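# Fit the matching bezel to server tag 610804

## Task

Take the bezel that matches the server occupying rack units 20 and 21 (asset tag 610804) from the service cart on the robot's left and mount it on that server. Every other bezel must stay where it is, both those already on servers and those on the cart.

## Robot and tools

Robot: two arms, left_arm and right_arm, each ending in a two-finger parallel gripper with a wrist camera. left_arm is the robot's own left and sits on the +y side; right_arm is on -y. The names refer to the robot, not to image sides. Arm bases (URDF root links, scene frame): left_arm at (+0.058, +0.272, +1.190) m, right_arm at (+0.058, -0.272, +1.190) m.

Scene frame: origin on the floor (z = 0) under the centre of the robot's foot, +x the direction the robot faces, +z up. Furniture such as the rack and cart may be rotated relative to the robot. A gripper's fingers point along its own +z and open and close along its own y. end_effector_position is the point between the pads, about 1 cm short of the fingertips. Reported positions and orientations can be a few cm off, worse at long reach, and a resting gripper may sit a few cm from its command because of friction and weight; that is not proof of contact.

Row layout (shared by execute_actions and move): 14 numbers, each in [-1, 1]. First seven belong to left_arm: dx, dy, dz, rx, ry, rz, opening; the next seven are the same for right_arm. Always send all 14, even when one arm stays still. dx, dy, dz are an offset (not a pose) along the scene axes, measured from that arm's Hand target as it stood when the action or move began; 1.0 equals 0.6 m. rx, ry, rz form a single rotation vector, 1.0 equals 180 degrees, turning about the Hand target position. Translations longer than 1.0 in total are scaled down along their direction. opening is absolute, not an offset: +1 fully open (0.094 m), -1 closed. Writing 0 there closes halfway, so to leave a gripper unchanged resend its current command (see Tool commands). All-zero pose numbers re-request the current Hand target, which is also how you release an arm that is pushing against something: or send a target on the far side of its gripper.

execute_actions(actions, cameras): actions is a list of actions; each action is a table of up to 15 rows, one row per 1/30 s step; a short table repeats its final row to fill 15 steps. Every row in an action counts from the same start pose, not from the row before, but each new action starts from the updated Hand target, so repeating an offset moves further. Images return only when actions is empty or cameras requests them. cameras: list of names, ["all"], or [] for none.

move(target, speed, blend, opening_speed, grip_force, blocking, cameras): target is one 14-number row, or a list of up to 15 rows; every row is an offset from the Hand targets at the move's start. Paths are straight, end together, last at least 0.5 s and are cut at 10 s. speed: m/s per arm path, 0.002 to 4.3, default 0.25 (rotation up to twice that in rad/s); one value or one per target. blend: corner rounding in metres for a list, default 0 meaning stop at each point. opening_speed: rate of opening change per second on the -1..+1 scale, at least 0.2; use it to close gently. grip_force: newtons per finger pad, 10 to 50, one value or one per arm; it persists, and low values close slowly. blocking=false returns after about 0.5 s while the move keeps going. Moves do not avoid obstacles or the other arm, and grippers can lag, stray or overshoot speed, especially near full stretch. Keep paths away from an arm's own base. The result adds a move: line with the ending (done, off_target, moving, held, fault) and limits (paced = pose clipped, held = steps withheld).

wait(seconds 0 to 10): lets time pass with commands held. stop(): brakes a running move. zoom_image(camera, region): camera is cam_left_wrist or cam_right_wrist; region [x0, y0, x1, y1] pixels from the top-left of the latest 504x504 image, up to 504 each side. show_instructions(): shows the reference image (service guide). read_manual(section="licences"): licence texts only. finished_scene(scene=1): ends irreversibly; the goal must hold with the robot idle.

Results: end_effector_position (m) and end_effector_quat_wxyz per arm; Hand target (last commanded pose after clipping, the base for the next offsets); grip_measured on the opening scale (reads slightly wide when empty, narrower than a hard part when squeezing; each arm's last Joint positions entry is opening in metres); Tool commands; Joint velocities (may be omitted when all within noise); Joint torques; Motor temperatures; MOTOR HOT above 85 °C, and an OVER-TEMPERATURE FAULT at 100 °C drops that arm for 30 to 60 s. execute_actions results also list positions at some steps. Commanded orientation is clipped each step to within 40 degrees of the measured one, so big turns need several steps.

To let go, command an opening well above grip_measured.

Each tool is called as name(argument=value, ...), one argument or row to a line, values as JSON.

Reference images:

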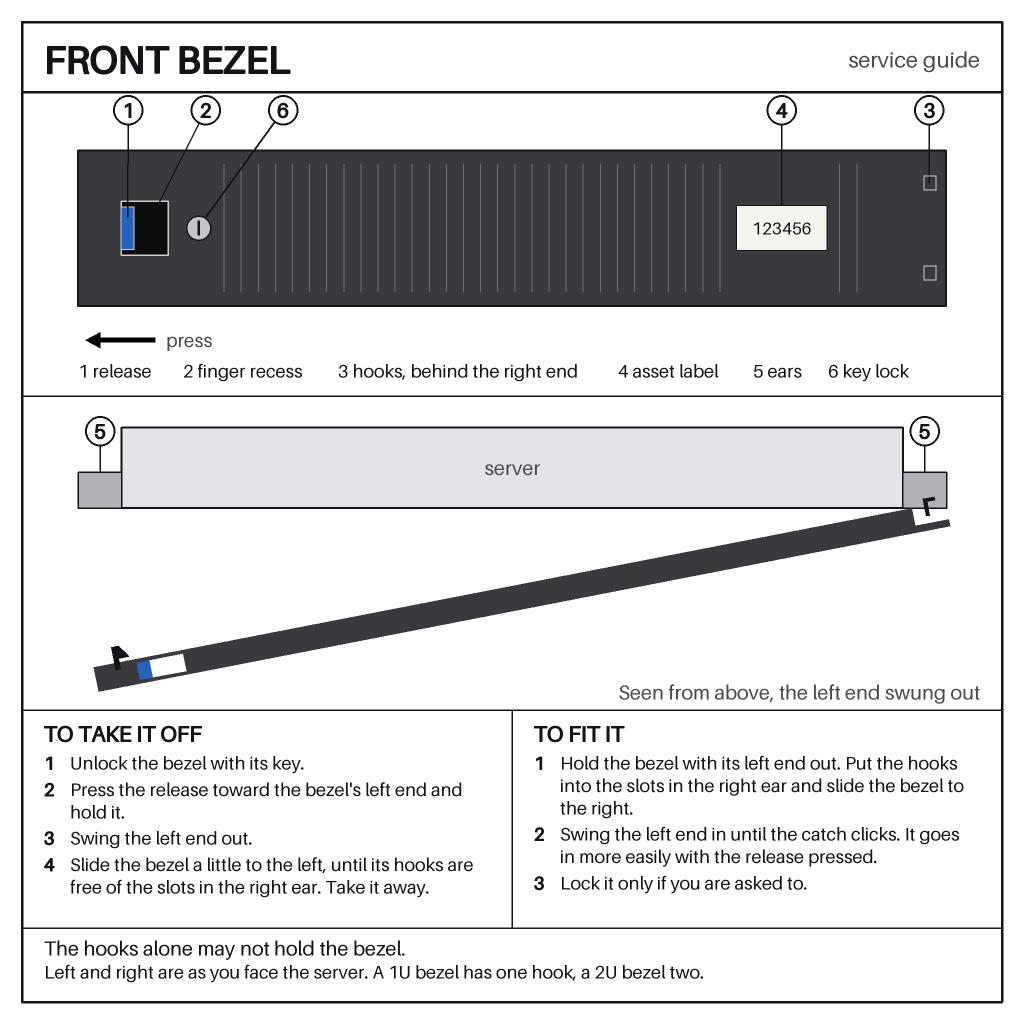

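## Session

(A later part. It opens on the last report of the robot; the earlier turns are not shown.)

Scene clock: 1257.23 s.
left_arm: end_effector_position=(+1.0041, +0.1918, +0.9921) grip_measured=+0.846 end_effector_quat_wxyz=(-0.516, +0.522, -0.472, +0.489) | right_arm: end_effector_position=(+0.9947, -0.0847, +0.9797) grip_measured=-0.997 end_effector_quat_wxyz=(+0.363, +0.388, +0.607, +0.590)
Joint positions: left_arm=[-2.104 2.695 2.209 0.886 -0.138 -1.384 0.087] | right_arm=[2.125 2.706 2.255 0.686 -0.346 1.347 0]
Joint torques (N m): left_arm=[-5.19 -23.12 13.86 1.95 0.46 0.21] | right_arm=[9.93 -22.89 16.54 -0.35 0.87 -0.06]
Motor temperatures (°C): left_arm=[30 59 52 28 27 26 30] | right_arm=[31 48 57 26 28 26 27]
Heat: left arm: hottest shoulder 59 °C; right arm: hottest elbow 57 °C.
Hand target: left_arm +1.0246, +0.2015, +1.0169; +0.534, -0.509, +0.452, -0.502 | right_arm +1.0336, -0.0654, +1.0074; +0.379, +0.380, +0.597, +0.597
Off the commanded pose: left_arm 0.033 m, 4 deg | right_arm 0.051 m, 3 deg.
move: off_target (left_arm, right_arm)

move(
  target=[-0.008,0,0.01,0,-0.004,0,0.75,0,0,0,0,0,0,-1],
  speed=0.03,
)

move(
  target=[-0.004,0,0.01,0,-0.004,0,0.75,0,0,0,0,0,0,-1],
  speed=0.03,
  cameras=["cam_left_wrist"],
)

Scene clock: 1261.57 s.
left_arm: end_effector_position=(+1.0041, +0.1919, +0.9925) grip_measured=+0.846 end_effector_quat_wxyz=(-0.516, +0.521, -0.472, +0.489) | right_arm: end_effector_position=(+0.9947, -0.0847, +0.9797) grip_measured=-0.997 end_effector_quat_wxyz=(+0.363, +0.388, +0.607, +0.590)
Joint positions: left_arm=[-2.104 2.695 2.209 0.888 -0.138 -1.384 0.087] | right_arm=[2.125 2.706 2.255 0.686 -0.346 1.347 0]
Joint torques (N m): left_arm=[-5.3 -23.88 11.92 2.73 0.52 0.21] | right_arm=[9.82 -22.95 16.35 -0.17 0.87 -0.08]
Motor temperatures (°C): left_arm=[30 57 52 28 27 26 30] | right_arm=[31 48 58 26 28 26 27]
Heat: left arm: hottest shoulder 57 °C; right arm: hottest elbow 58 °C.
Hand target: left_arm +1.0198, +0.2015, +1.0229; +0.537, -0.506, +0.448, -0.505 | right_arm +1.0336, -0.0654, +1.0074; +0.379, +0.380, +0.597, +0.597
Off the commanded pose: left_arm 0.036 m, 4 deg | right_arm 0.051 m, 3 deg.
move: off_target (left_arm, right_arm)

Scene clock: 1262.27 s.
left_arm: end_effector_position=(+1.0041, +0.1918, +0.9928) grip_measured=+0.846 end_effector_quat_wxyz=(-0.517, +0.520, -0.472, +0.489) | right_arm: end_effector_position=(+0.9947, -0.0847, +0.9797) grip_measured=-0.997 end_effector_quat_wxyz=(+0.363, +0.388, +0.607, +0.590)
Joint positions: left_arm=[-2.104 2.695 2.209 0.889 -0.137 -1.383 0.087] | right_arm=[2.125 2.706 2.255 0.686 -0.346 1.347 0]
Joint torques (N m): left_arm=[-5.36 -24.53 10.82 3.29 0.53 0.22] | right_arm=[9.64 -23.53 16.55 -0.25 0.9 -0.09]
Motor temperatures (°C): left_arm=[30 57 52 28 27 26 30] | right_arm=[31 48 58 26 28 26 27]
Heat: left arm: hottest shoulder 57 °C; right arm: hottest elbow 58 °C.
Hand target: left_arm +1.0174, +0.2015, +1.0289; +0.539, -0.503, +0.445, -0.508 | right_arm +1.0336, -0.0654, +1.0074; +0.379, +0.380, +0.596, +0.597
Off the commanded pose: left_arm 0.040 m, 5 deg | right_arm 0.051 m, 3 deg.
move: off_target (left_arm, right_arm)
camera_calibration:
cam_left_wrist: T_world_to_cam=[[-0.0119811, 0.028686, 0.999517, -0.986502], [-0.523984, -0.851534, 0.018158, 0.674486], [0.851644, -0.523514, 0.0252334, -0.65706], [0, 0, 0, 1]] pos_world=[0.901181, 0.258667, 0.990358]
Images, in order (width x height): cam_left_wrist 504x504.

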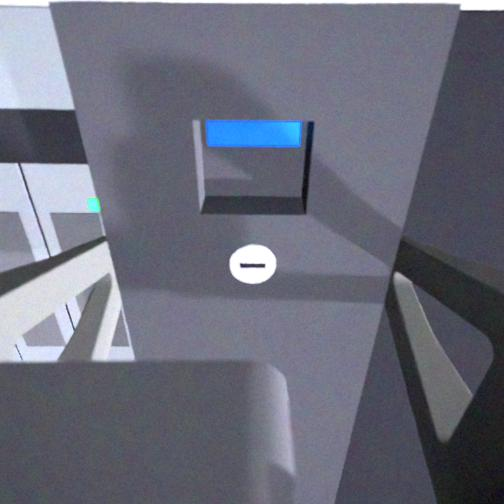

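move(
  target=[0.002,0,0.015,0,-0.004,0,0.75,0,0,0,0,0,0,-1],
  speed=0.03,
)

move(
  target=[0.002,0,0.015,0,-0.004,0,0.75,0,0,0,0,0,0,-1],
  speed=0.03,
)

Scene clock: 1268.43 s.
left_arm: end_effector_position=(+1.0041, +0.1918, +0.9930) grip_measured=+0.846 end_effector_quat_wxyz=(-0.517, +0.520, -0.472, +0.490) | right_arm: end_effector_position=(+0.9947, -0.0847, +0.9797) grip_measured=-0.997 end_effector_quat_wxyz=(+0.363, +0.388, +0.607, +0.590)
Joint positions: left_arm=[-2.104 2.695 2.209 0.889 -0.136 -1.383 0.087] | right_arm=[2.125 2.706 2.255 0.686 -0.346 1.347 0]
Joint torques (N m): left_arm=[-5.42 -25.17 10.52 3.48 0.55 0.23] | right_arm=[9.64 -23.3 16.57 -0.34 0.89 -0.06]
Motor temperatures (°C): left_arm=[30 55 52 29 27 26 30] | right_arm=[31 48 58 26 28 26 27]
Heat: left arm: hottest shoulder 55 °C; right arm: hottest elbow 58 °C.
Hand target: left_arm +1.0186, +0.2015, +1.0379; +0.542, -0.499, +0.442, -0.512 | right_arm +1.0336, -0.0654, +1.0074; +0.379, +0.380, +0.596, +0.597
Off the commanded pose: left_arm 0.048 m, 6 deg | right_arm 0.051 m, 3 deg.
move: off_target (left_arm, right_arm)

Scene clock: 1269.13 s.
left_arm: end_effector_position=(+1.0041, +0.1916, +0.9931) grip_measured=+0.846 end_effector_quat_wxyz=(-0.517, +0.520, -0.472, +0.490) | right_arm: end_effector_position=(+0.9947, -0.0846, +0.9797) grip_measured=-0.997 end_effector_quat_wxyz=(+0.363, +0.388, +0.607, +0.590)
Joint positions: left_arm=[-2.104 2.695 2.209 0.89 -0.135 -1.383 0.087] | right_arm=[2.125 2.706 2.255 0.686 -0.346 1.347 0]
Joint torques (N m): left_arm=[-5.6 -25.88 10.33 3.64 0.58 0.25] | right_arm=[9.82 -23.36 16.43 -0.36 0.88 -0.04]
Motor temperatures (°C): left_arm=[30 55 52 29 27 26 30] | right_arm=[31 48 58 26 28 26 27]
Heat: left arm: hottest shoulder 55 °C; right arm: hottest elbow 58 °C.
Hand target: left_arm +1.0198, +0.2015, +1.0469; +0.545, -0.496, +0.438, -0.515 | right_arm +1.0336, -0.0654, +1.0074; +0.379, +0.380, +0.597, +0.597
Off the commanded pose: left_arm 0.057 m, 6 deg | right_arm 0.051 m, 3 deg.
move: off_target (left_arm, right_arm)

move(
  target=[0,0,0,0,0,0,0.75,-0.03,0,-0.01,0,0,0,-1],
  speed=0.03,
)

Scene clock: 1274.47 s.
left_arm: end_effector_position=(+1.0041, +0.1916, +0.9933) grip_measured=+0.846 end_effector_quat_wxyz=(-0.517, +0.520, -0.472, +0.490) | right_arm: end_effector_position=(+0.9945, -0.0853, +0.9797) grip_measured=-0.997 end_effector_quat_wxyz=(+0.366, +0.388, +0.606, +0.590)
Joint positions: left_arm=[-2.104 2.695 2.209 0.891 -0.135 -1.383 0.087] | right_arm=[2.125 2.708 2.255 0.694 -0.342 1.347 0]
Joint torques (N m): left_arm=[-5.6 -25.99 10.32 3.63 0.55 0.25] | right_arm=[9.76 -23.41 13.12 0.77 0.71 -0.07]
Motor temperatures (°C): left_arm=[30 54 51 29 27 26 30] | right_arm=[31 48 58 26 28 26 27]
Heat: left arm: hottest shoulder 54 °C; right arm: hottest elbow 58 °C.
Hand target: left_arm +1.0198, +0.2015, +1.0469; +0.545, -0.496, +0.438, -0.515 | right_arm +1.0157, -0.0655, +1.0015; +0.379, +0.380, +0.596, +0.597
Off the commanded pose: left_arm 0.057 m, 6 deg | right_arm 0.036 m, 2 deg.
move: off_target (left_arm, right_arm)

move(
  target=[0.0,0,0.01,0,-0.004,0,0.75,-0.015,0,-0.005,0,0,0,-1],
  speed=0.03,
)

move(
  target=[0.0,0,0.01,0,-0.004,0,0.75,0,0,0,0,0,0,-1],
  speed=0.03,
  cameras=["all"],
)

Scene clock: 1277.67 s.
left_arm: end_effector_position=(+1.0041, +0.1914, +0.9938) grip_measured=+0.846 end_effector_quat_wxyz=(-0.517, +0.519, -0.471, +0.491) | right_arm: end_effector_position=(+0.9946, -0.0860, +0.9808) grip_measured=-0.997 end_effector_quat_wxyz=(+0.369, +0.387, +0.603, +0.591)
Joint positions: left_arm=[-2.104 2.695 2.209 0.892 -0.133 -1.383 0.087] | right_arm=[2.125 2.709 2.255 0.703 -0.34 1.347 0]
Joint torques (N m): left_arm=[-5.83 -26.17 10.26 3.88 0.56 0.26] | right_arm=[9.64 -24.23 10.84 1.36 0.7 -0.06]
Motor temperatures (°C): left_arm=[30 54 51 29 27 26 30] | right_arm=[31 48 58 26 28 26 27]
Heat: left arm: hottest shoulder 54 °C; right arm: hottest elbow 58 °C.
Hand target: left_arm +1.0198, +0.2012, +1.0529; +0.548, -0.493, +0.435, -0.518 | right_arm +1.0067, -0.0654, +0.9985; +0.379, +0.380, +0.597, +0.597
Off the commanded pose: left_arm 0.062 m, 7 deg | right_arm 0.030 m, 2 deg.
move: off_target (left_arm, right_arm)

Scene clock: 1278.37 s.
left_arm: end_effector_position=(+1.0042, +0.1916, +0.9939) grip_measured=+0.846 end_effector_quat_wxyz=(-0.517, +0.519, -0.471, +0.491) | right_arm: end_effector_position=(+0.9946, -0.0860, +0.9808) grip_measured=-0.997 end_effector_quat_wxyz=(+0.369, +0.387, +0.603, +0.591)
Joint positions: left_arm=[-2.103 2.695 2.209 0.893 -0.132 -1.383 0.087] | right_arm=[2.125 2.709 2.255 0.703 -0.34 1.347 0]
Joint torques (N m): left_arm=[-5.83 -26.4 10.33 4.16 0.6 0.27] | right_arm=[9.7 -24.64 11.02 1.43 0.67 -0.05]
Motor temperatures (°C): left_arm=[30 54 51 29 27 26 30] | right_arm=[31 49 58 26 28 26 27]
Heat: left arm: hottest shoulder 54 °C; right arm: hottest elbow 58 °C.
Hand target: left_arm +1.0198, +0.2015, +1.0589; +0.550, -0.490, +0.431, -0.521 | right_arm +1.0067, -0.0654, +0.9986; +0.379, +0.380, +0.596, +0.597
Off the commanded pose: left_arm 0.068 m, 8 deg | right_arm 0.030 m, 2 deg.
move: off_target (left_arm, right_arm)
camera_calibration:
cam_left_wrist: T_world_to_cam=[[-0.0167808, 0.0287929, 0.999445, -0.982744], [-0.526544, -0.850004, 0.015647, 0.679193], [0.849982, -0.525989, 0.0294245, -0.659238], [0, 0, 0, 1]] pos_world=[0.901475, 0.258861, 0.990968]
cam_right_wrist: T_world_to_cam=[[-0.0376231, 0.007186, -0.999266, 1.01935], [-0.877201, 0.478737, 0.03647, 0.881208], [0.478648, 0.877929, -0.011708, -0.26112], [0, 0, 0, 1]] pos_world=[0.936332, -0.199947, 0.983411]

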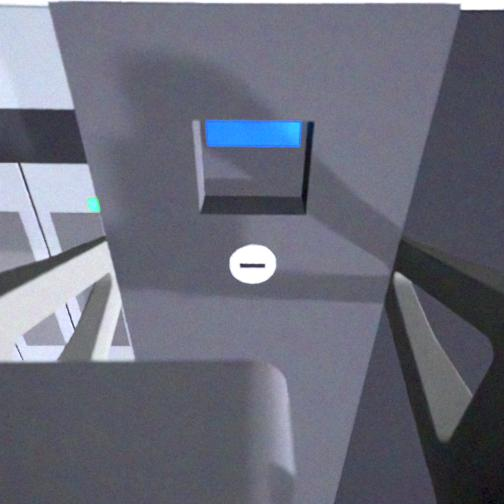

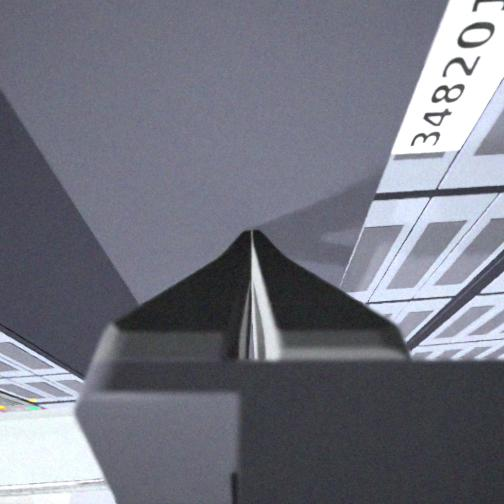

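zoom_image(
  camera="cam_right_wrist",
  region=[0, 80, 160, 320],
)

Scaled by 2.100.

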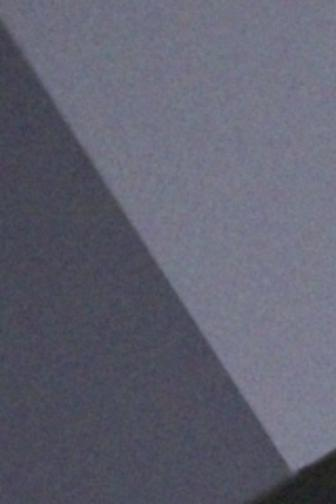

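move(
  target=[0,0,-0.06,0,0.016,0,0.75,-0.02,0,-0.01,0,0,0,-1],
  speed=0.05,
)

Scene clock: 1290.53 s.
left_arm: end_effector_position=(+1.0034, +0.1917, +0.9905) grip_measured=+0.846 end_effector_quat_wxyz=(-0.516, +0.519, -0.471, +0.492) | right_arm: end_effector_position=(+0.9939, -0.0860, +0.9798) grip_measured=-0.997 end_effector_quat_wxyz=(+0.373, +0.390, +0.601, +0.589)
Joint positions: left_arm=[-2.103 2.701 2.214 0.894 -0.132 -1.386 0.087] | right_arm=[2.127 2.709 2.251 0.711 -0.327 1.347 0]
Joint torques (N m): left_arm=[-5.42 -23.82 12.37 2.89 0.4 0.25] | right_arm=[9.7 -24.76 8.09 2.59 0.23 -0.05]
Motor temperatures (°C): left_arm=[30 53 51 29 27 26 30] | right_arm=[31 51 56 26 28 26 27]
Heat: left arm: hottest shoulder 53 °C; right arm: hottest elbow 56 °C.
Hand target: left_arm +1.0197, +0.2014, +1.0226; +0.539, -0.503, +0.445, -0.508 | right_arm +0.9945, -0.0653, +0.9923; +0.379, +0.380, +0.597, +0.597
Off the commanded pose: left_arm 0.038 m, 5 deg | right_arm 0.024 m, 2 deg.
move: off_target (left_arm, right_arm)

move(
  target=[
    [0,0,0,0,0,0,0.75,-0.15,0,-0.03,0,0,0,-1],
    [0,0,0,0,0,0,0.75,-0.4045,0.1138,-0.33,-0.0049,-0.0793,-0.0518,-1],
  ],
  speed=0.15,
  blend=0.03,
  cameras=["all"],
)

Scene clock: 1298.30 s.
left_arm: end_effector_position=(+1.0034, +0.1917, +0.9905) grip_measured=+0.846 end_effector_quat_wxyz=(-0.516, +0.519, -0.471, +0.492) | right_arm: end_effector_position=(+0.7556, -0.0125, +0.7896) grip_measured=-0.997 end_effector_quat_wxyz=(+0.477, +0.368, +0.546, +0.582)
Joint positions: left_arm=[-2.103 2.701 2.214 0.894 -0.132 -1.386 0.087] | right_arm=[2.229 3.145 2.146 1.437 -0.133 1.242 0]
Joint torques (N m): left_arm=[-5.36 -23.77 12.38 2.89 0.41 0.25] | right_arm=[9.58 -17.26 4.22 2.3 0 -0.17]
Motor temperatures (°C): left_arm=[30 56 51 29 27 26 30] | right_arm=[31 51 54 26 27 26 27]
Heat: left arm: hottest shoulder 56 °C; right arm: hottest elbow 54 °C.
Hand target: left_arm +1.0197, +0.2014, +1.0226; +0.539, -0.503, +0.445, -0.508 | right_arm +0.7519, +0.0029, +0.7944; +0.500, +0.347, +0.517, +0.602
Off the commanded pose: left_arm 0.037 m, 5 deg | right_arm 0.017 m, 5 deg.
joint sent to its limit (right arm) — joint 2 (shoulder), upper limit. The joint targets are off in orientation, not in position.
move: off_target (left_arm, right_arm)
camera_calibration:
cam_left_wrist: T_world_to_cam=[[-0.0161915, 0.0314753, 0.999373, -0.980417], [-0.526401, -0.850041, 0.0182435, 0.676144], [0.850083, -0.525775, 0.0303321, -0.659497], [0, 0, 0, 1]] pos_world=[0.900675, 0.258862, 0.987471]
cam_right_wrist: T_world_to_cam=[[0.147684, -0.0427624, -0.98811, 0.669308], [-0.783021, 0.60528, -0.143226, 0.715697], [0.604208, 0.794863, 0.0559065, -0.362814], [0, 0, 0, 1]] pos_world=[0.680775, -0.116188, 0.78414]

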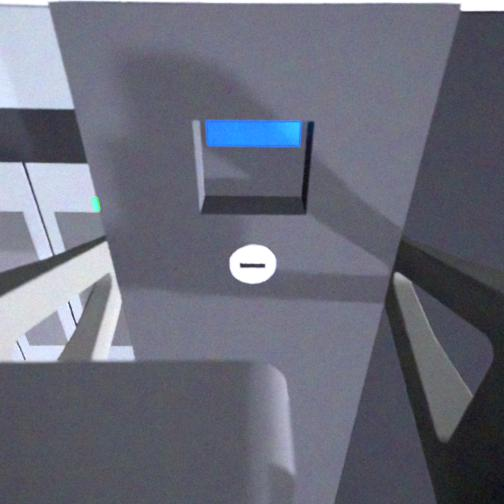

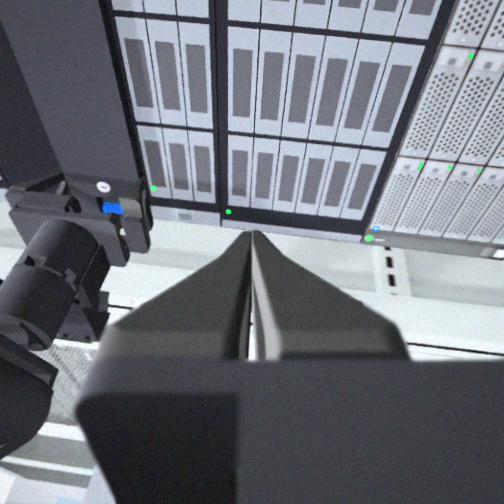

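zoom_image(
  camera="cam_right_wrist",
  region=[0, 0, 220, 220],
)

Scaled by 2.291.

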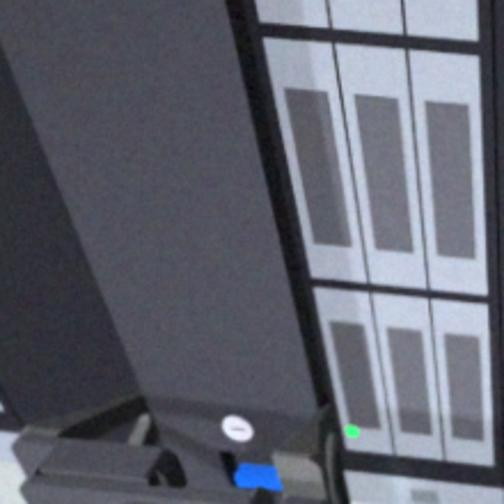

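zoom_image(
  camera="cam_right_wrist",
  region=[80, 0, 180, 100],
)

zoom_image(
  camera="cam_right_wrist",
  region=[90, 110, 190, 210],
)

Scaled by 5.040.

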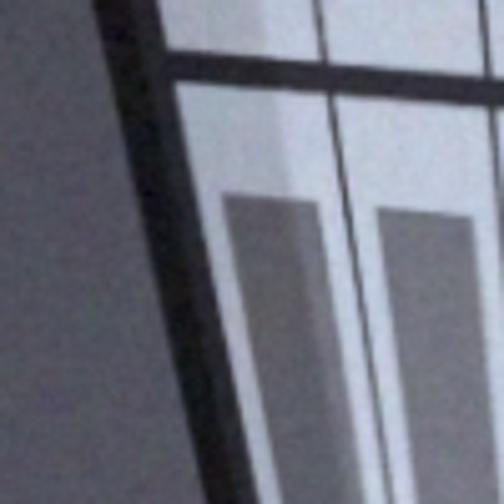

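Scaled by 5.040.

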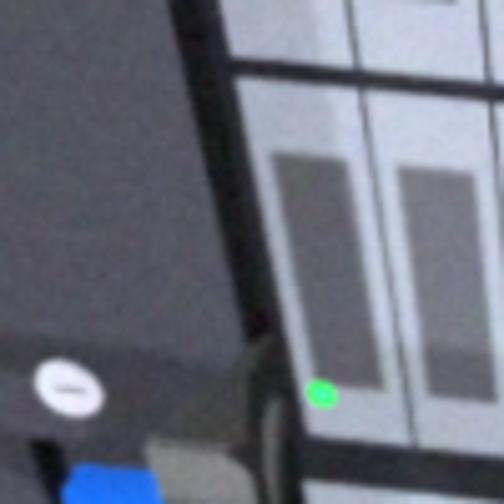

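move(
  target=[
    [0,0,0,0,0,0,0.75,0.1,0.02,0.38,0.0139,0.0782,-0.0201,-1],
    [0,0,0,0,0,0,0.75,0.27,0.02,0.401,0.0139,0.0782,-0.0201,-1],
  ],
  speed=0.15,
  blend=0.03,
  cameras=["cam_right_wrist"],
)

Scene clock: 1351.97 s.
left_arm: end_effector_position=(+1.0034, +0.1917, +0.9905) grip_measured=+0.846 end_effector_quat_wxyz=(-0.516, +0.519, -0.471, +0.492) | right_arm: end_effector_position=(+0.9015, +0.0221, +1.0300) grip_measured=-0.997 end_effector_quat_wxyz=(+0.440, +0.442, +0.559, +0.546)
Joint positions: left_arm=[-2.103 2.701 2.214 0.894 -0.132 -1.386 0.087] | right_arm=[2.343 2.55 1.843 1.018 0.077 1.278 0]
Joint torques (N m): left_arm=[-5.36 -23.71 12.4 2.88 0.41 0.24] | right_arm=[8.23 -22.18 8.44 1.47 -0.22 0.2]
Motor temperatures (°C): left_arm=[30 61 51 29 27 26 30] | right_arm=[30 45 43 26 27 26 27]
Heat: left arm: hottest shoulder 61 °C; right arm: hottest shoulder 45 °C.
Hand target: left_arm +1.0197, +0.2014, +1.0226; +0.539, -0.503, +0.445, -0.508 | right_arm +0.9139, +0.0149, +1.0350; +0.444, +0.445, +0.550, +0.550
Off the commanded pose: left_arm 0.037 m, 5 deg | right_arm 0.015 m, 1 deg.
move: off_target (left_arm, right_arm)
camera_calibration:
cam_right_wrist: T_world_to_cam=[[-0.0190008, -0.00357827, -0.999813, 1.04825], [-0.75407, 0.656685, 0.0119804, 0.656296], [0.656519, 0.754157, -0.0151758, -0.464879], [0, 0, 0, 1]] pos_world=[0.820013, -0.0766364, 1.03313]
Images, in order (width x height): cam_right_wrist 504x504.

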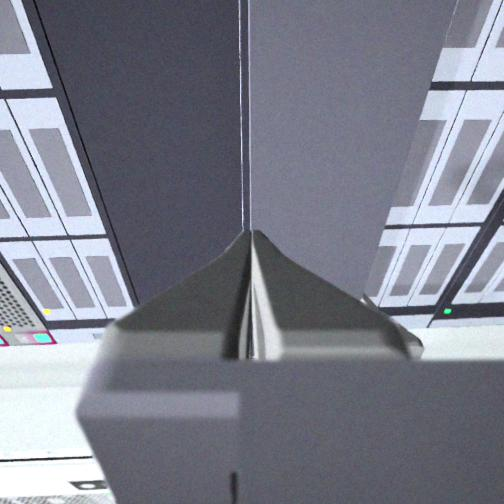

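Excellent view of the gap.

zoom_image(
  camera="cam_right_wrist",
  region=[190, 0, 310, 120],
)

zoom_image(
  camera="cam_right_wrist",
  region=[190, 120, 310, 240],
)

Scaled by 4.200.

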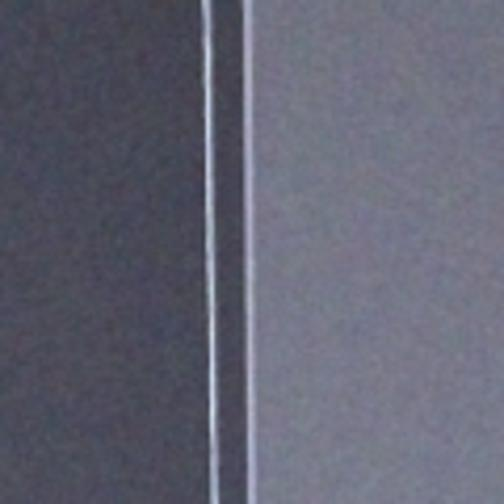

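Scaled by 4.200.

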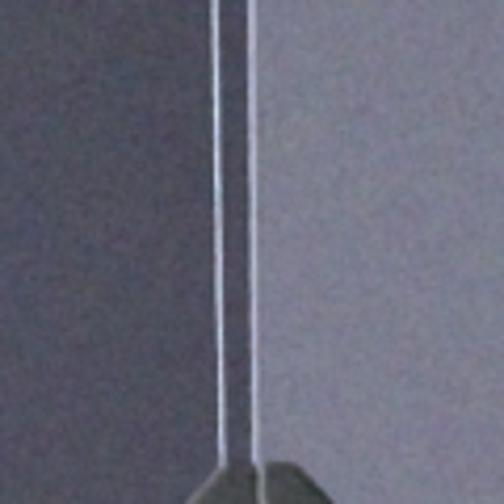

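move(
  target=[0,0,0.035,0,-0.006,0,0.75,0,0,0,0,0,0,-1],
  speed=0.05,
  cameras=["cam_right_wrist"],
)

zoom_image(
  camera="cam_right_wrist",
  region=[190, 0, 310, 120],
)

zoom_image(
  camera="cam_right_wrist",
  region=[190, 120, 310, 240],
)

Scene clock: 1361.40 s.
left_arm: end_effector_position=(+1.0033, +0.1918, +0.9909) grip_measured=+0.846 end_effector_quat_wxyz=(-0.517, +0.519, -0.470, +0.492) | right_arm: end_effector_position=(+0.9015, +0.0221, +1.0300) grip_measured=-0.997 end_effector_quat_wxyz=(+0.440, +0.442, +0.559, +0.546)
Joint positions: left_arm=[-2.103 2.701 2.214 0.896 -0.132 -1.386 0.087] | right_arm=[2.343 2.55 1.843 1.018 0.077 1.278 0]
Joint torques (N m): left_arm=[-5.77 -26.23 10 3.33 0.39 0.28] | right_arm=[7.88 -22.24 8.43 1.51 -0.16 0.15]
Motor temperatures (°C): left_arm=[30 61 51 29 27 26 30] | right_arm=[30 47 44 26 27 26 27]
Heat: left arm: hottest shoulder 61 °C; right arm: hottest shoulder 47 °C.
Hand target: left_arm +1.0197, +0.2014, +1.0436; +0.543, -0.498, +0.440, -0.513 | right_arm +0.9139, +0.0149, +1.0350; +0.444, +0.445, +0.550, +0.550
Off the commanded pose: left_arm 0.056 m, 6 deg | right_arm 0.015 m, 1 deg.
move: off_target (left_arm, right_arm)
camera_calibration:
cam_right_wrist: T_world_to_cam=[[-0.0190008, -0.00357827, -0.999813, 1.04825], [-0.75407, 0.656685, 0.0119804, 0.656296], [0.656519, 0.754157, -0.0151758, -0.464879], [0, 0, 0, 1]] pos_world=[0.820013, -0.0766364, 1.03313]
Images, in order (width x height): cam_right_wrist 504x504.

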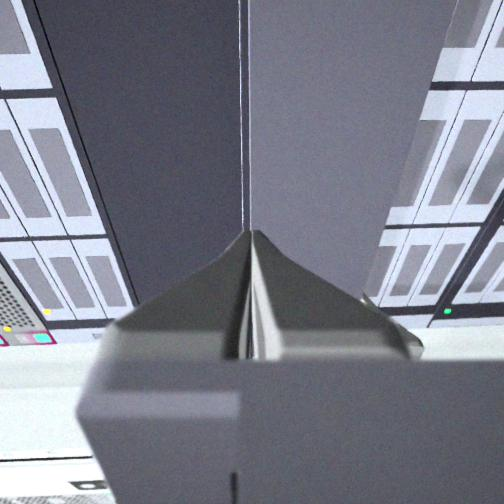

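Scaled by 4.200.

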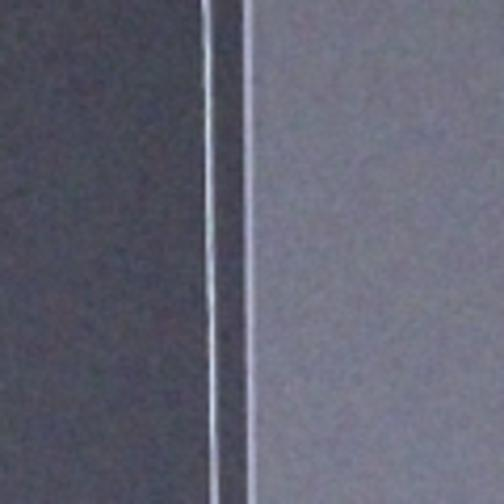

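Scaled by 4.200.

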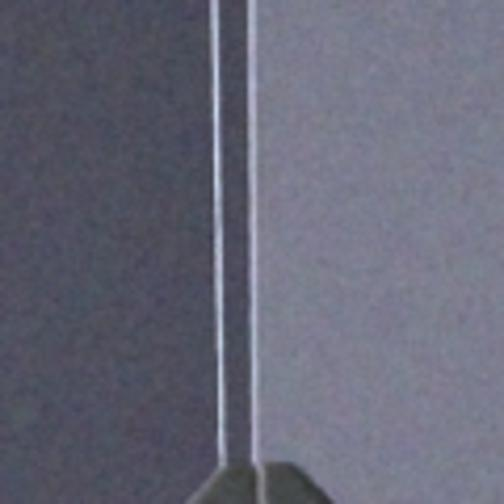

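move(
  target=[0,0,0.025,0,-0.006,0,0.75,0,0,0,0,0,0,-1],
  speed=0.05,
)

move(
  target=[0,0,0.02,0,-0.005,0,0.75,0,0,0,0,0,0,-1],
  speed=0.05,
  cameras=["cam_right_wrist"],
)

zoom_image(
  camera="cam_right_wrist",
  region=[190, 120, 310, 240],
)

Scene clock: 1364.73 s.
left_arm: end_effector_position=(+1.0035, +0.1919, +0.9917) grip_measured=+0.846 end_effector_quat_wxyz=(-0.517, +0.519, -0.470, +0.493) | right_arm: end_effector_position=(+0.9015, +0.0221, +1.0300) grip_measured=-0.997 end_effector_quat_wxyz=(+0.440, +0.442, +0.559, +0.546)
Joint positions: left_arm=[-2.103 2.701 2.214 0.898 -0.132 -1.386 0.087] | right_arm=[2.343 2.55 1.843 1.018 0.077 1.278 0]
Joint torques (N m): left_arm=[-5.83 -27.63 9.09 3.6 0.45 0.31] | right_arm=[7.36 -21.77 8.35 1.51 -0.2 0.19]
Motor temperatures (°C): left_arm=[30 61 51 29 27 26 30] | right_arm=[30 48 44 26 27 26 27]
Heat: left arm: hottest shoulder 61 °C; right arm: hottest shoulder 48 °C.
Hand target: left_arm +1.0197, +0.2014, +1.0587; +0.548, -0.493, +0.435, -0.518 | right_arm +0.9139, +0.0149, +1.0350; +0.444, +0.445, +0.550, +0.550
Off the commanded pose: left_arm 0.069 m, 7 deg | right_arm 0.015 m, 1 deg.
move: off_target (left_arm, right_arm)

Scene clock: 1365.60 s.
left_arm: end_effector_position=(+1.0021, +0.1921, +0.9922) grip_measured=+0.846 end_effector_quat_wxyz=(-0.518, +0.518, -0.469, +0.493) | right_arm: end_effector_position=(+0.9015, +0.0221, +1.0300) grip_measured=-0.997 end_effector_quat_wxyz=(+0.440, +0.442, +0.559, +0.546)
Joint positions: left_arm=[-2.103 2.698 2.206 0.904 -0.132 -1.386 0.087] | right_arm=[2.343 2.55 1.843 1.018 0.077 1.278 0]
Joint torques (N m): left_arm=[-5.95 -28.34 8.9 3.75 0.49 0.31] | right_arm=[8.18 -22.59 8.51 1.55 -0.19 0.15]
Motor temperatures (°C): left_arm=[30 61 51 29 27 26 30] | right_arm=[30 48 44 26 27 26 27]
Heat: left arm: hottest shoulder 61 °C; right arm: hottest shoulder 48 °C.
Hand target: left_arm +1.0197, +0.2014, +1.0707; +0.551, -0.489, +0.431, -0.522 | right_arm +0.9139, +0.0149, +1.0350; +0.444, +0.445, +0.550, +0.550
Off the commanded pose: left_arm 0.081 m, 7 deg | right_arm 0.015 m, 1 deg.
move: off_target (left_arm, right_arm)
camera_calibration:
cam_right_wrist: T_world_to_cam=[[-0.0190008, -0.00357827, -0.999813, 1.04825], [-0.75407, 0.656685, 0.0119804, 0.656296], [0.656519, 0.754157, -0.0151758, -0.464879], [0, 0, 0, 1]] pos_world=[0.820013, -0.0766364, 1.03313]
Images, in order (width x height): cam_right_wrist 504x504.

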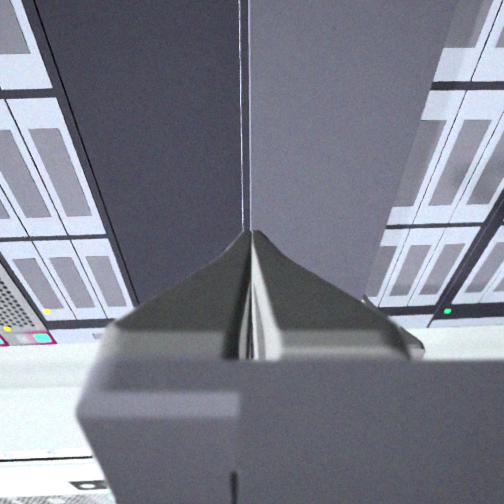

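Scaled by 4.200.

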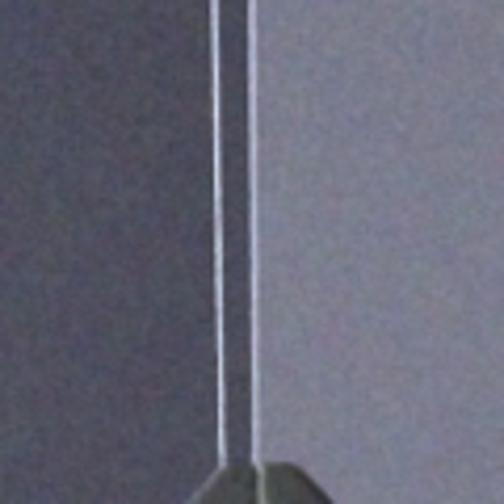

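wait(
  seconds=0.1,
  cameras=["all"],
)

Scene clock: 1371.27 s.
left_arm: end_effector_position=(+1.0021, +0.1921, +0.9922) grip_measured=+0.846 end_effector_quat_wxyz=(-0.518, +0.518, -0.469, +0.493) | right_arm: end_effector_position=(+0.9015, +0.0221, +1.0300) grip_measured=-0.997 end_effector_quat_wxyz=(+0.440, +0.442, +0.559, +0.546)
Joint positions: left_arm=[-2.103 2.698 2.206 0.904 -0.132 -1.386 0.087] | right_arm=[2.343 2.55 1.843 1.018 0.077 1.278 0]
Joint torques (N m): left_arm=[-6.07 -28.28 8.91 3.78 0.51 0.32] | right_arm=[7.88 -21.95 8.43 1.51 -0.21 0.15]
Motor temperatures (°C): left_arm=[30 62 51 29 27 26 31] | right_arm=[30 48 44 26 27 26 27]
Heat: left arm: hottest shoulder 62 °C; right arm: hottest shoulder 48 °C.
Hand target: left_arm +1.0197, +0.2014, +1.0707; +0.551, -0.489, +0.431, -0.522 | right_arm +0.9139, +0.0149, +1.0350; +0.444, +0.445, +0.550, +0.550
Tool commands: left_gripper/opening=+0.75 right_gripper/opening=-1.0
Off the commanded pose: left_arm 0.081 m, 7 deg | right_arm 0.015 m, 1 deg.
wait: 0.10 s; at rest from the start
camera_calibration:
cam_left_wrist: T_world_to_cam=[[-0.021848, 0.0318535, 0.999254, -0.976452], [-0.525531, -0.850631, 0.0156255, 0.677656], [0.850494, -0.524797, 0.0353246, -0.663826], [0, 0, 0, 1]] pos_world=[0.899375, 0.259165, 0.988584]
cam_right_wrist: T_world_to_cam=[[-0.0190008, -0.00357827, -0.999813, 1.04825], [-0.75407, 0.656685, 0.0119804, 0.656296], [0.656519, 0.754157, -0.0151758, -0.464879], [0, 0, 0, 1]] pos_world=[0.820013, -0.0766364, 1.03313]

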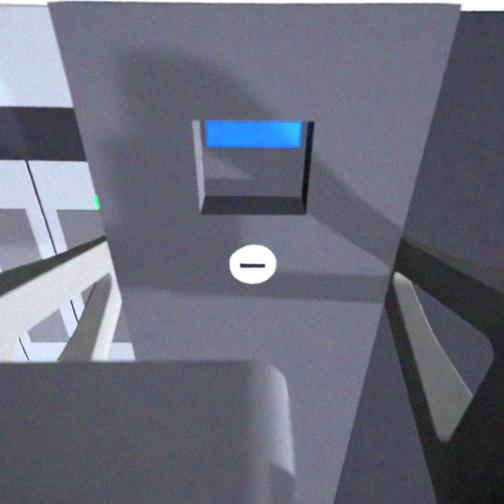

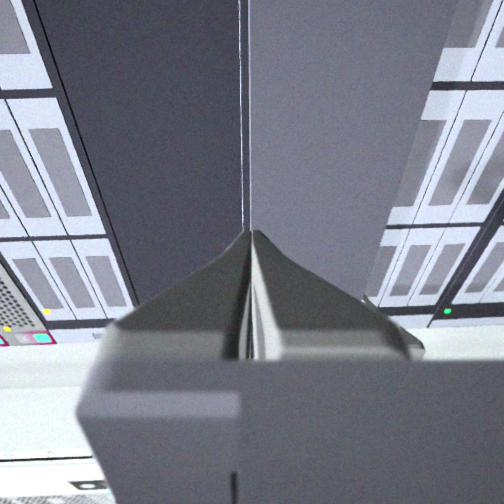

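move(
  target=[0.006,0,0.025,0,0.006,0,0.75,0,0,0,0,0,0,-1],
  speed=0.05,
)

move(
  target=[0.006,0,0.025,0,0.004,0,0.75,0,0,0,0,0,0,-1],
  speed=0.05,
  cameras=["all"],
)

Scene clock: 1379.17 s.
left_arm: end_effector_position=(+0.9997, +0.1946, +1.0007) grip_measured=+0.846 end_effector_quat_wxyz=(-0.519, +0.518, -0.477, +0.485) | right_arm: end_effector_position=(+0.9015, +0.0221, +1.0300) grip_measured=-0.997 end_effector_quat_wxyz=(+0.440, +0.442, +0.559, +0.546)
Joint positions: left_arm=[-2.103 2.658 2.152 0.904 -0.135 -1.371 0.087] | right_arm=[2.343 2.55 1.843 1.018 0.077 1.278 0]
Joint torques (N m): left_arm=[-6.42 -29.04 9.07 3.11 0.37 0.15] | right_arm=[8.29 -22.24 8.54 1.54 -0.18 0.13]
Motor temperatures (°C): left_arm=[30 62 51 29 27 26 31] | right_arm=[30 49 44 26 26 26 27]
Heat: left arm: hottest shoulder 62 °C; right arm: hottest shoulder 49 °C.
Hand target: left_arm +1.0234, +0.2015, +1.0859; +0.547, -0.494, +0.436, -0.517 | right_arm +0.9139, +0.0149, +1.0350; +0.444, +0.445, +0.550, +0.550
Off the commanded pose: left_arm 0.089 m, 7 deg | right_arm 0.015 m, 1 deg.
move: off_target (left_arm, right_arm)

Scene clock: 1380.03 s.
left_arm: end_effector_position=(+0.9988, +0.1950, +1.0100) grip_measured=+0.846 end_effector_quat_wxyz=(-0.521, +0.515, -0.485, +0.478) | right_arm: end_effector_position=(+0.9015, +0.0221, +1.0300) grip_measured=-0.997 end_effector_quat_wxyz=(+0.440, +0.442, +0.559, +0.546)
Joint positions: left_arm=[-2.105 2.624 2.114 0.899 -0.139 -1.351 0.087] | right_arm=[2.343 2.55 1.843 1.018 0.077 1.278 0]
Joint torques (N m): left_arm=[-6.42 -29.74 9.33 2.62 0.28 -0.05] | right_arm=[7.82 -22.53 8.53 1.63 -0.18 0.16]
Motor temperatures (°C): left_arm=[30 62 51 29 27 26 31] | right_arm=[30 49 44 26 26 26 27]
Heat: left arm: hottest shoulder 62 °C; right arm: hottest shoulder 49 °C.
Hand target: left_arm +1.0270, +0.2014, +1.1009; +0.544, -0.497, +0.439, -0.514 | right_arm +0.9139, +0.0149, +1.0350; +0.444, +0.445, +0.550, +0.550
Off the commanded pose: left_arm 0.095 m, 7 deg | right_arm 0.015 m, 1 deg.
move: off_target (left_arm, right_arm)
camera_calibration:
cam_left_wrist: T_world_to_cam=[[0.00445545, -0.00444478, 0.99998, -1.01428], [-0.5254, -0.850854, -0.00144099, 0.695176], [0.850844, -0.525383, -0.00612622, -0.618467], [0, 0, 0, 1]] pos_world=[0.895984, 0.262053, 1.01147]
cam_right_wrist: T_world_to_cam=[[-0.0190008, -0.00357827, -0.999813, 1.04825], [-0.75407, 0.656685, 0.0119804, 0.656296], [0.656519, 0.754157, -0.0151758, -0.464879], [0, 0, 0, 1]] pos_world=[0.820013, -0.0766364, 1.03313]

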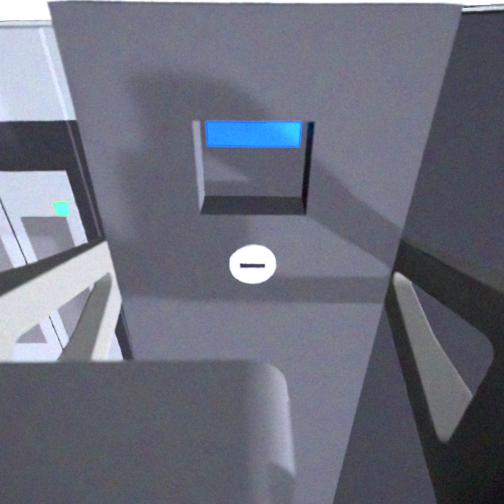

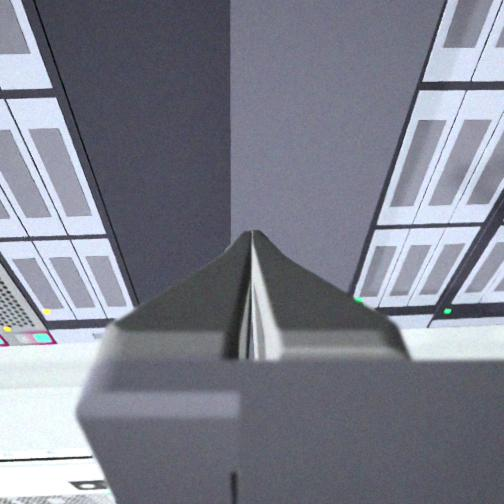

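move(
  target=[-0.02,0,-0.13,0,0.0,0,0.75,0,0,0,0,0,0,-1],
  speed=0.1,
  cameras=["cam_right_wrist"],
)

Scene clock: 1386.63 s.
left_arm: end_effector_position=(+0.9569, +0.1984, +0.8987) grip_measured=+0.846 end_effector_quat_wxyz=(-0.516, +0.512, -0.531, +0.437) | right_arm: end_effector_position=(+0.9015, +0.0221, +1.0300) grip_measured=-0.997 end_effector_quat_wxyz=(+0.440, +0.442, +0.559, +0.546)
Joint positions: left_arm=[-2.077 2.784 2.16 0.926 -0.119 -1.282 0.087] | right_arm=[2.343 2.55 1.843 1.018 0.077 1.278 0]
Joint torques (N m): left_arm=[-6.71 -28.57 12.19 3.73 0.56 -0.9] | right_arm=[8.18 -22.24 8.47 1.68 -0.19 0.14]
Motor temperatures (°C): left_arm=[30 60 51 29 26 26 31] | right_arm=[30 50 44 26 26 26 27]
Heat: left arm: hottest shoulder 60 °C; right arm: hottest shoulder 50 °C.
Hand target: left_arm +1.0149, +0.2014, +1.0227; +0.544, -0.497, +0.439, -0.514 | right_arm +0.9139, +0.0149, +1.0350; +0.444, +0.445, +0.550, +0.550
Off the commanded pose: left_arm 0.137 m, 14 deg | right_arm 0.015 m, 1 deg.
move: off_target (left_arm, right_arm)
camera_calibration:
cam_right_wrist: T_world_to_cam=[[-0.0190008, -0.00357827, -0.999813, 1.04825], [-0.75407, 0.656685, 0.0119804, 0.656296], [0.656519, 0.754157, -0.0151758, -0.464879], [0, 0, 0, 1]] pos_world=[0.820013, -0.0766364, 1.03313]
Images, in order (width x height): cam_right_wrist 504x504.

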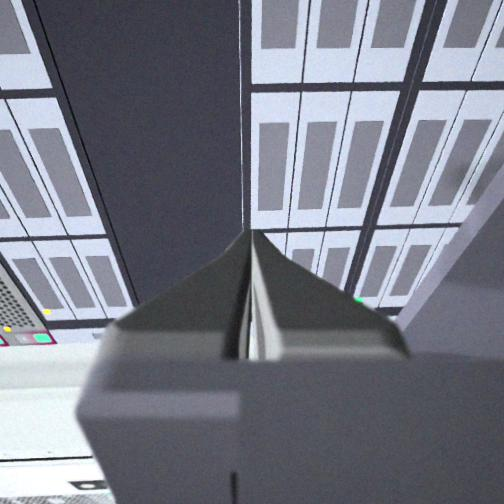

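wait(
  seconds=0.1,
  cameras=["all"],
)

Scene clock: 1389.00 s.
left_arm: end_effector_position=(+0.9569, +0.1984, +0.8987) grip_measured=+0.846 end_effector_quat_wxyz=(-0.516, +0.511, -0.531, +0.437) | right_arm: end_effector_position=(+0.9015, +0.0221, +1.0300) grip_measured=-0.997 end_effector_quat_wxyz=(+0.440, +0.442, +0.559, +0.546)
Joint positions: left_arm=[-2.077 2.784 2.16 0.926 -0.119 -1.282 0.087] | right_arm=[2.343 2.55 1.843 1.018 0.077 1.278 0]
Joint torques (N m): left_arm=[-6.77 -29.22 12.21 3.78 0.56 -0.91] | right_arm=[8.06 -22.36 8.42 1.65 -0.22 0.19]
Motor temperatures (°C): left_arm=[30 60 52 29 26 26 31] | right_arm=[30 50 44 26 26 26 27]
Heat: left arm: hottest shoulder 60 °C; right arm: hottest shoulder 50 °C.
Hand target: left_arm +1.0149, +0.2014, +1.0227; +0.544, -0.497, +0.439, -0.514 | right_arm +0.9139, +0.0149, +1.0350; +0.444, +0.445, +0.550, +0.550
Tool commands: left_gripper/opening=+0.75 right_gripper/opening=-1.0
Off the commanded pose: left_arm 0.137 m, 14 deg | right_arm 0.015 m, 1 deg.
wait: 0.10 s; at rest from the start
camera_calibration:
cam_left_wrist: T_world_to_cam=[[0.0952857, -0.0874139, 0.991604, -0.965748], [-0.538274, -0.842468, -0.0225428, 0.705516], [0.837366, -0.531607, -0.127328, -0.458687], [0, 0, 0, 1]] pos_world=[0.855872, 0.266114, 0.915141]
cam_right_wrist: T_world_to_cam=[[-0.0190008, -0.00357827, -0.999813, 1.04825], [-0.75407, 0.656685, 0.0119804, 0.656296], [0.656519, 0.754157, -0.0151758, -0.464879], [0, 0, 0, 1]] pos_world=[0.820013, -0.0766364, 1.03313]

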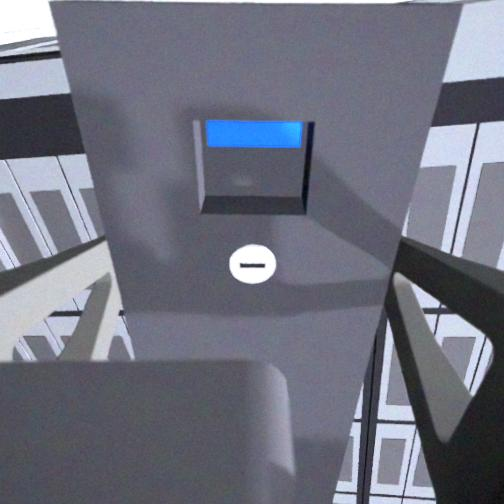

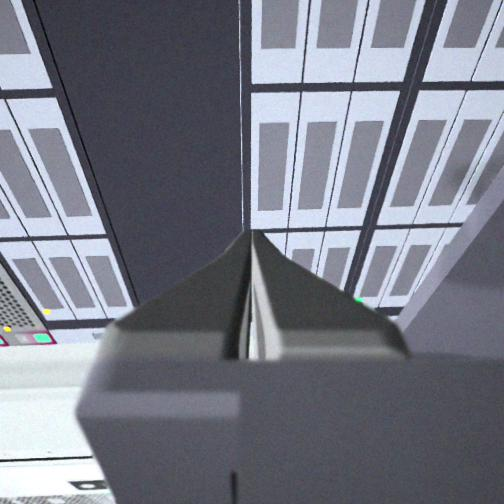

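move(
  target=[
    [0,0,0,0,0,0,0.75,-0.157,-0.075,-0.058,0,0,0,1],
    [0,0,0,0,0,0,0.75,-0.123,-0.173,-0.258,0.0281,0.0313,-0.0485,1],
  ],
  speed=0.15,
  blend=0.02,
  cameras=["all"],
)

Scene clock: 1412.47 s.
left_arm: end_effector_position=(+0.9569, +0.1984, +0.8987) grip_measured=+0.846 end_effector_quat_wxyz=(-0.516, +0.511, -0.531, +0.437) | right_arm: end_effector_position=(+0.8295, -0.0810, +0.8783) grip_measured=+0.998 end_effector_quat_wxyz=(+0.433, +0.527, +0.520, +0.514)
Joint positions: left_arm=[-2.077 2.784 2.16 0.926 -0.119 -1.282 0.087] | right_arm=[2.213 2.746 1.779 1.233 0.113 1.428 0.094]
Joint torques (N m): left_arm=[-6.71 -29.22 12.21 3.78 0.56 -0.92] | right_arm=[6.71 -20.07 5.97 1.57 0.03 0.15]
Motor temperatures (°C): left_arm=[30 61 54 29 27 27 31] | right_arm=[30 51 44 26 26 26 27]
Heat: left arm: hottest shoulder 61 °C; right arm: hottest shoulder 51 °C.
Hand target: left_arm +1.0149, +0.2014, +1.0227; +0.544, -0.497, +0.439, -0.514 | right_arm +0.8402, -0.0891, +0.8803; +0.437, +0.531, +0.511, +0.516
Off the commanded pose: left_arm 0.137 m, 14 deg | right_arm 0.013 m, 1 deg.
move: off_target (left_arm, right_arm)
camera_calibration:
cam_left_wrist: T_world_to_cam=[[0.0952857, -0.0874139, 0.991604, -0.965748], [-0.538274, -0.842468, -0.0225428, 0.705516], [0.837366, -0.531607, -0.127328, -0.458687], [0, 0, 0, 1]] pos_world=[0.855872, 0.266114, 0.915141]
cam_right_wrist: T_world_to_cam=[[-0.106529, 0.0934897, -0.989905, 0.966581], [-0.639853, 0.755597, 0.140219, 0.472169], [0.761078, 0.648331, -0.0206736, -0.432735], [0, 0, 0, 1]] pos_world=[0.734434, -0.16658, 0.88167]

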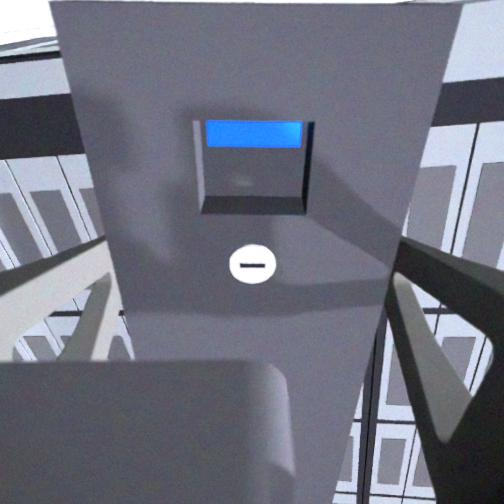

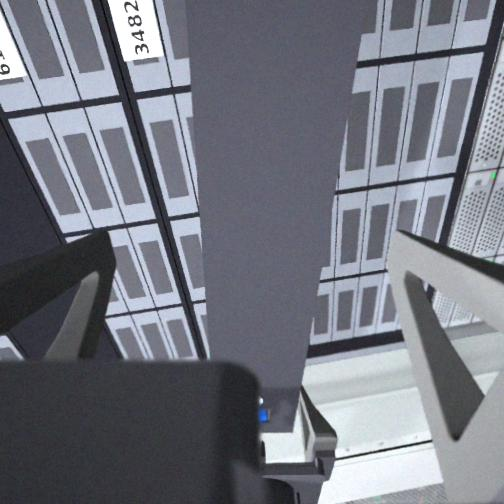

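move(
  target=[0,0,0,0,0,0,0.75,0.1175,-0.007,-0.031,0.0054,0,0,1],
  speed=0.1,
  cameras=["cam_right_wrist"],
)

Scene clock: 1425.27 s.
left_arm: end_effector_position=(+0.9569, +0.1984, +0.8987) grip_measured=+0.846 end_effector_quat_wxyz=(-0.516, +0.511, -0.531, +0.437) | right_arm: end_effector_position=(+0.8993, -0.0814, +0.8601) grip_measured=+0.998 end_effector_quat_wxyz=(+0.427, +0.532, +0.516, +0.517)
Joint positions: left_arm=[-2.077 2.784 2.16 0.926 -0.119 -1.282 0.087] | right_arm=[2.191 2.862 2.111 1.013 0.092 1.452 0.094]
Joint torques (N m): left_arm=[-6.77 -29.1 12.23 3.81 0.55 -0.92] | right_arm=[7.06 -21.48 8.44 1.77 -0.14 0.14]
Motor temperatures (°C): left_arm=[30 61 55 29 27 28 31] | right_arm=[30 50 42 25 26 26 27]
Heat: left arm: hottest shoulder 61 °C; right arm: hottest shoulder 50 °C.
Hand target: left_arm +1.0149, +0.2014, +1.0227; +0.544, -0.497, +0.439, -0.514 | right_arm +0.9107, -0.0931, +0.8618; +0.432, +0.535, +0.506, +0.521
Off the commanded pose: left_arm 0.137 m, 14 deg | right_arm 0.017 m, 1 deg.
move: off_target (left_arm, right_arm)
camera_calibration:
cam_right_wrist: T_world_to_cam=[[-0.111312, 0.111017, -0.987565, 0.959775], [-0.63873, 0.753311, 0.156677, 0.504369], [0.761337, 0.648227, -0.0129429, -0.492745], [0, 0, 0, 1]] pos_world=[0.804135, -0.167087, 0.86244]
Images, in order (width x height): cam_right_wrist 504x504.

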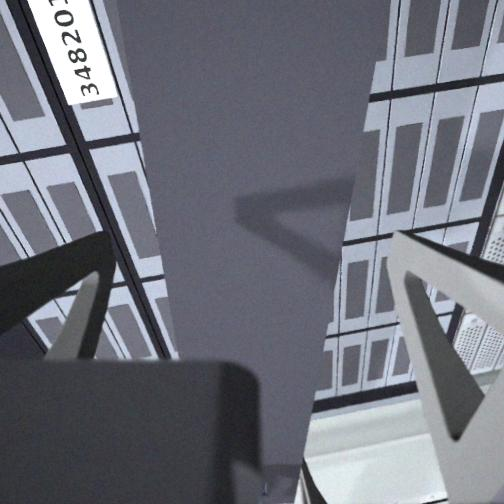

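move(
  target=[0,0,0,0,0,0,0.75,0.055,0.001,-0.0055,0.002,0,0,1],
  speed=0.06,
  cameras=["cam_right_wrist"],
)

Scene clock: 1429.83 s.
left_arm: end_effector_position=(+0.9569, +0.1984, +0.8987) grip_measured=+0.846 end_effector_quat_wxyz=(-0.516, +0.511, -0.531, +0.437) | right_arm: end_effector_position=(+0.9307, -0.0768, +0.8544) grip_measured=+0.998 end_effector_quat_wxyz=(+0.423, +0.534, +0.517, +0.519)
Joint positions: left_arm=[-2.077 2.784 2.16 0.926 -0.119 -1.282 0.087] | right_arm=[2.189 2.938 2.308 0.886 0.085 1.46 0.094]
Joint torques (N m): left_arm=[-6.71 -29.1 12.21 3.78 0.55 -0.92] | right_arm=[6.07 -21.13 9.74 1.58 -0.13 0.16]
Motor temperatures (°C): left_arm=[30 61 55 29 27 28 31] | right_arm=[30 49 42 25 26 26 27]
Heat: left arm: hottest shoulder 61 °C; right arm: hottest shoulder 49 °C.
Hand target: left_arm +1.0149, +0.2014, +1.0227; +0.544, -0.497, +0.439, -0.514 | right_arm +0.9435, -0.0924, +0.8582; +0.431, +0.536, +0.505, +0.522
Off the commanded pose: left_arm 0.137 m, 14 deg | right_arm 0.021 m, 2 deg.
move: off_target (left_arm, right_arm)
camera_calibration:
cam_right_wrist: T_world_to_cam=[[-0.116127, 0.11746, -0.986265, 0.961063], [-0.641156, 0.749516, 0.164756, 0.516854], [0.758573, 0.651482, -0.0117287, -0.51802], [0, 0, 0, 1]] pos_world=[0.835945, -0.162796, 0.856632]
Images, in order (width x height): cam_right_wrist 504x504.

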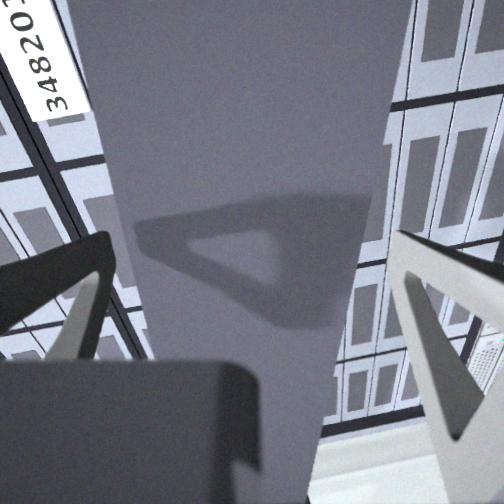

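move(
  target=[0,0,0,0,0,0,0.75,0.018,-0.002,0.009,0,-0.002,0,1],
  speed=0.06,
  cameras=["cam_right_wrist"],
)

Scene clock: 1433.40 s.
left_arm: end_effector_position=(+0.9569, +0.1984, +0.8987) grip_measured=+0.846 end_effector_quat_wxyz=(-0.516, +0.511, -0.531, +0.437) | right_arm: end_effector_position=(+0.9415, -0.0773, +0.8593) grip_measured=+0.999 end_effector_quat_wxyz=(+0.424, +0.532, +0.516, +0.520)
Joint positions: left_arm=[-2.077 2.784 2.16 0.926 -0.119 -1.282 0.087] | right_arm=[2.187 2.95 2.36 0.853 0.082 1.46 0.094]
Joint torques (N m): left_arm=[-6.77 -29.1 12.21 3.77 0.55 -0.92] | right_arm=[6.83 -21.66 9.99 1.57 -0.18 0.19]
Motor temperatures (°C): left_arm=[30 62 55 29 27 28 31] | right_arm=[30 49 42 25 26 26 27]
Heat: left arm: hottest shoulder 62 °C; right arm: hottest shoulder 49 °C.
Hand target: left_arm +1.0149, +0.2014, +1.0227; +0.544, -0.497, +0.439, -0.514 | right_arm +0.9545, -0.0939, +0.8637; +0.432, +0.534, +0.503, +0.524
Off the commanded pose: left_arm 0.137 m, 14 deg | right_arm 0.021 m, 2 deg.
move: off_target (left_arm, right_arm)
camera_calibration:
cam_right_wrist: T_world_to_cam=[[-0.110659, 0.118048, -0.986823, 0.962577], [-0.642543, 0.749004, 0.161651, 0.527349], [0.758217, 0.651964, -0.00703339, -0.529508], [0, 0, 0, 1]] pos_world=[0.846844, -0.163397, 0.860922]
Images, in order (width x height): cam_right_wrist 504x504.

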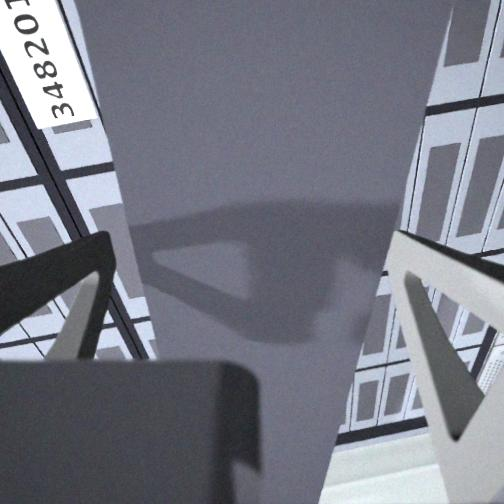

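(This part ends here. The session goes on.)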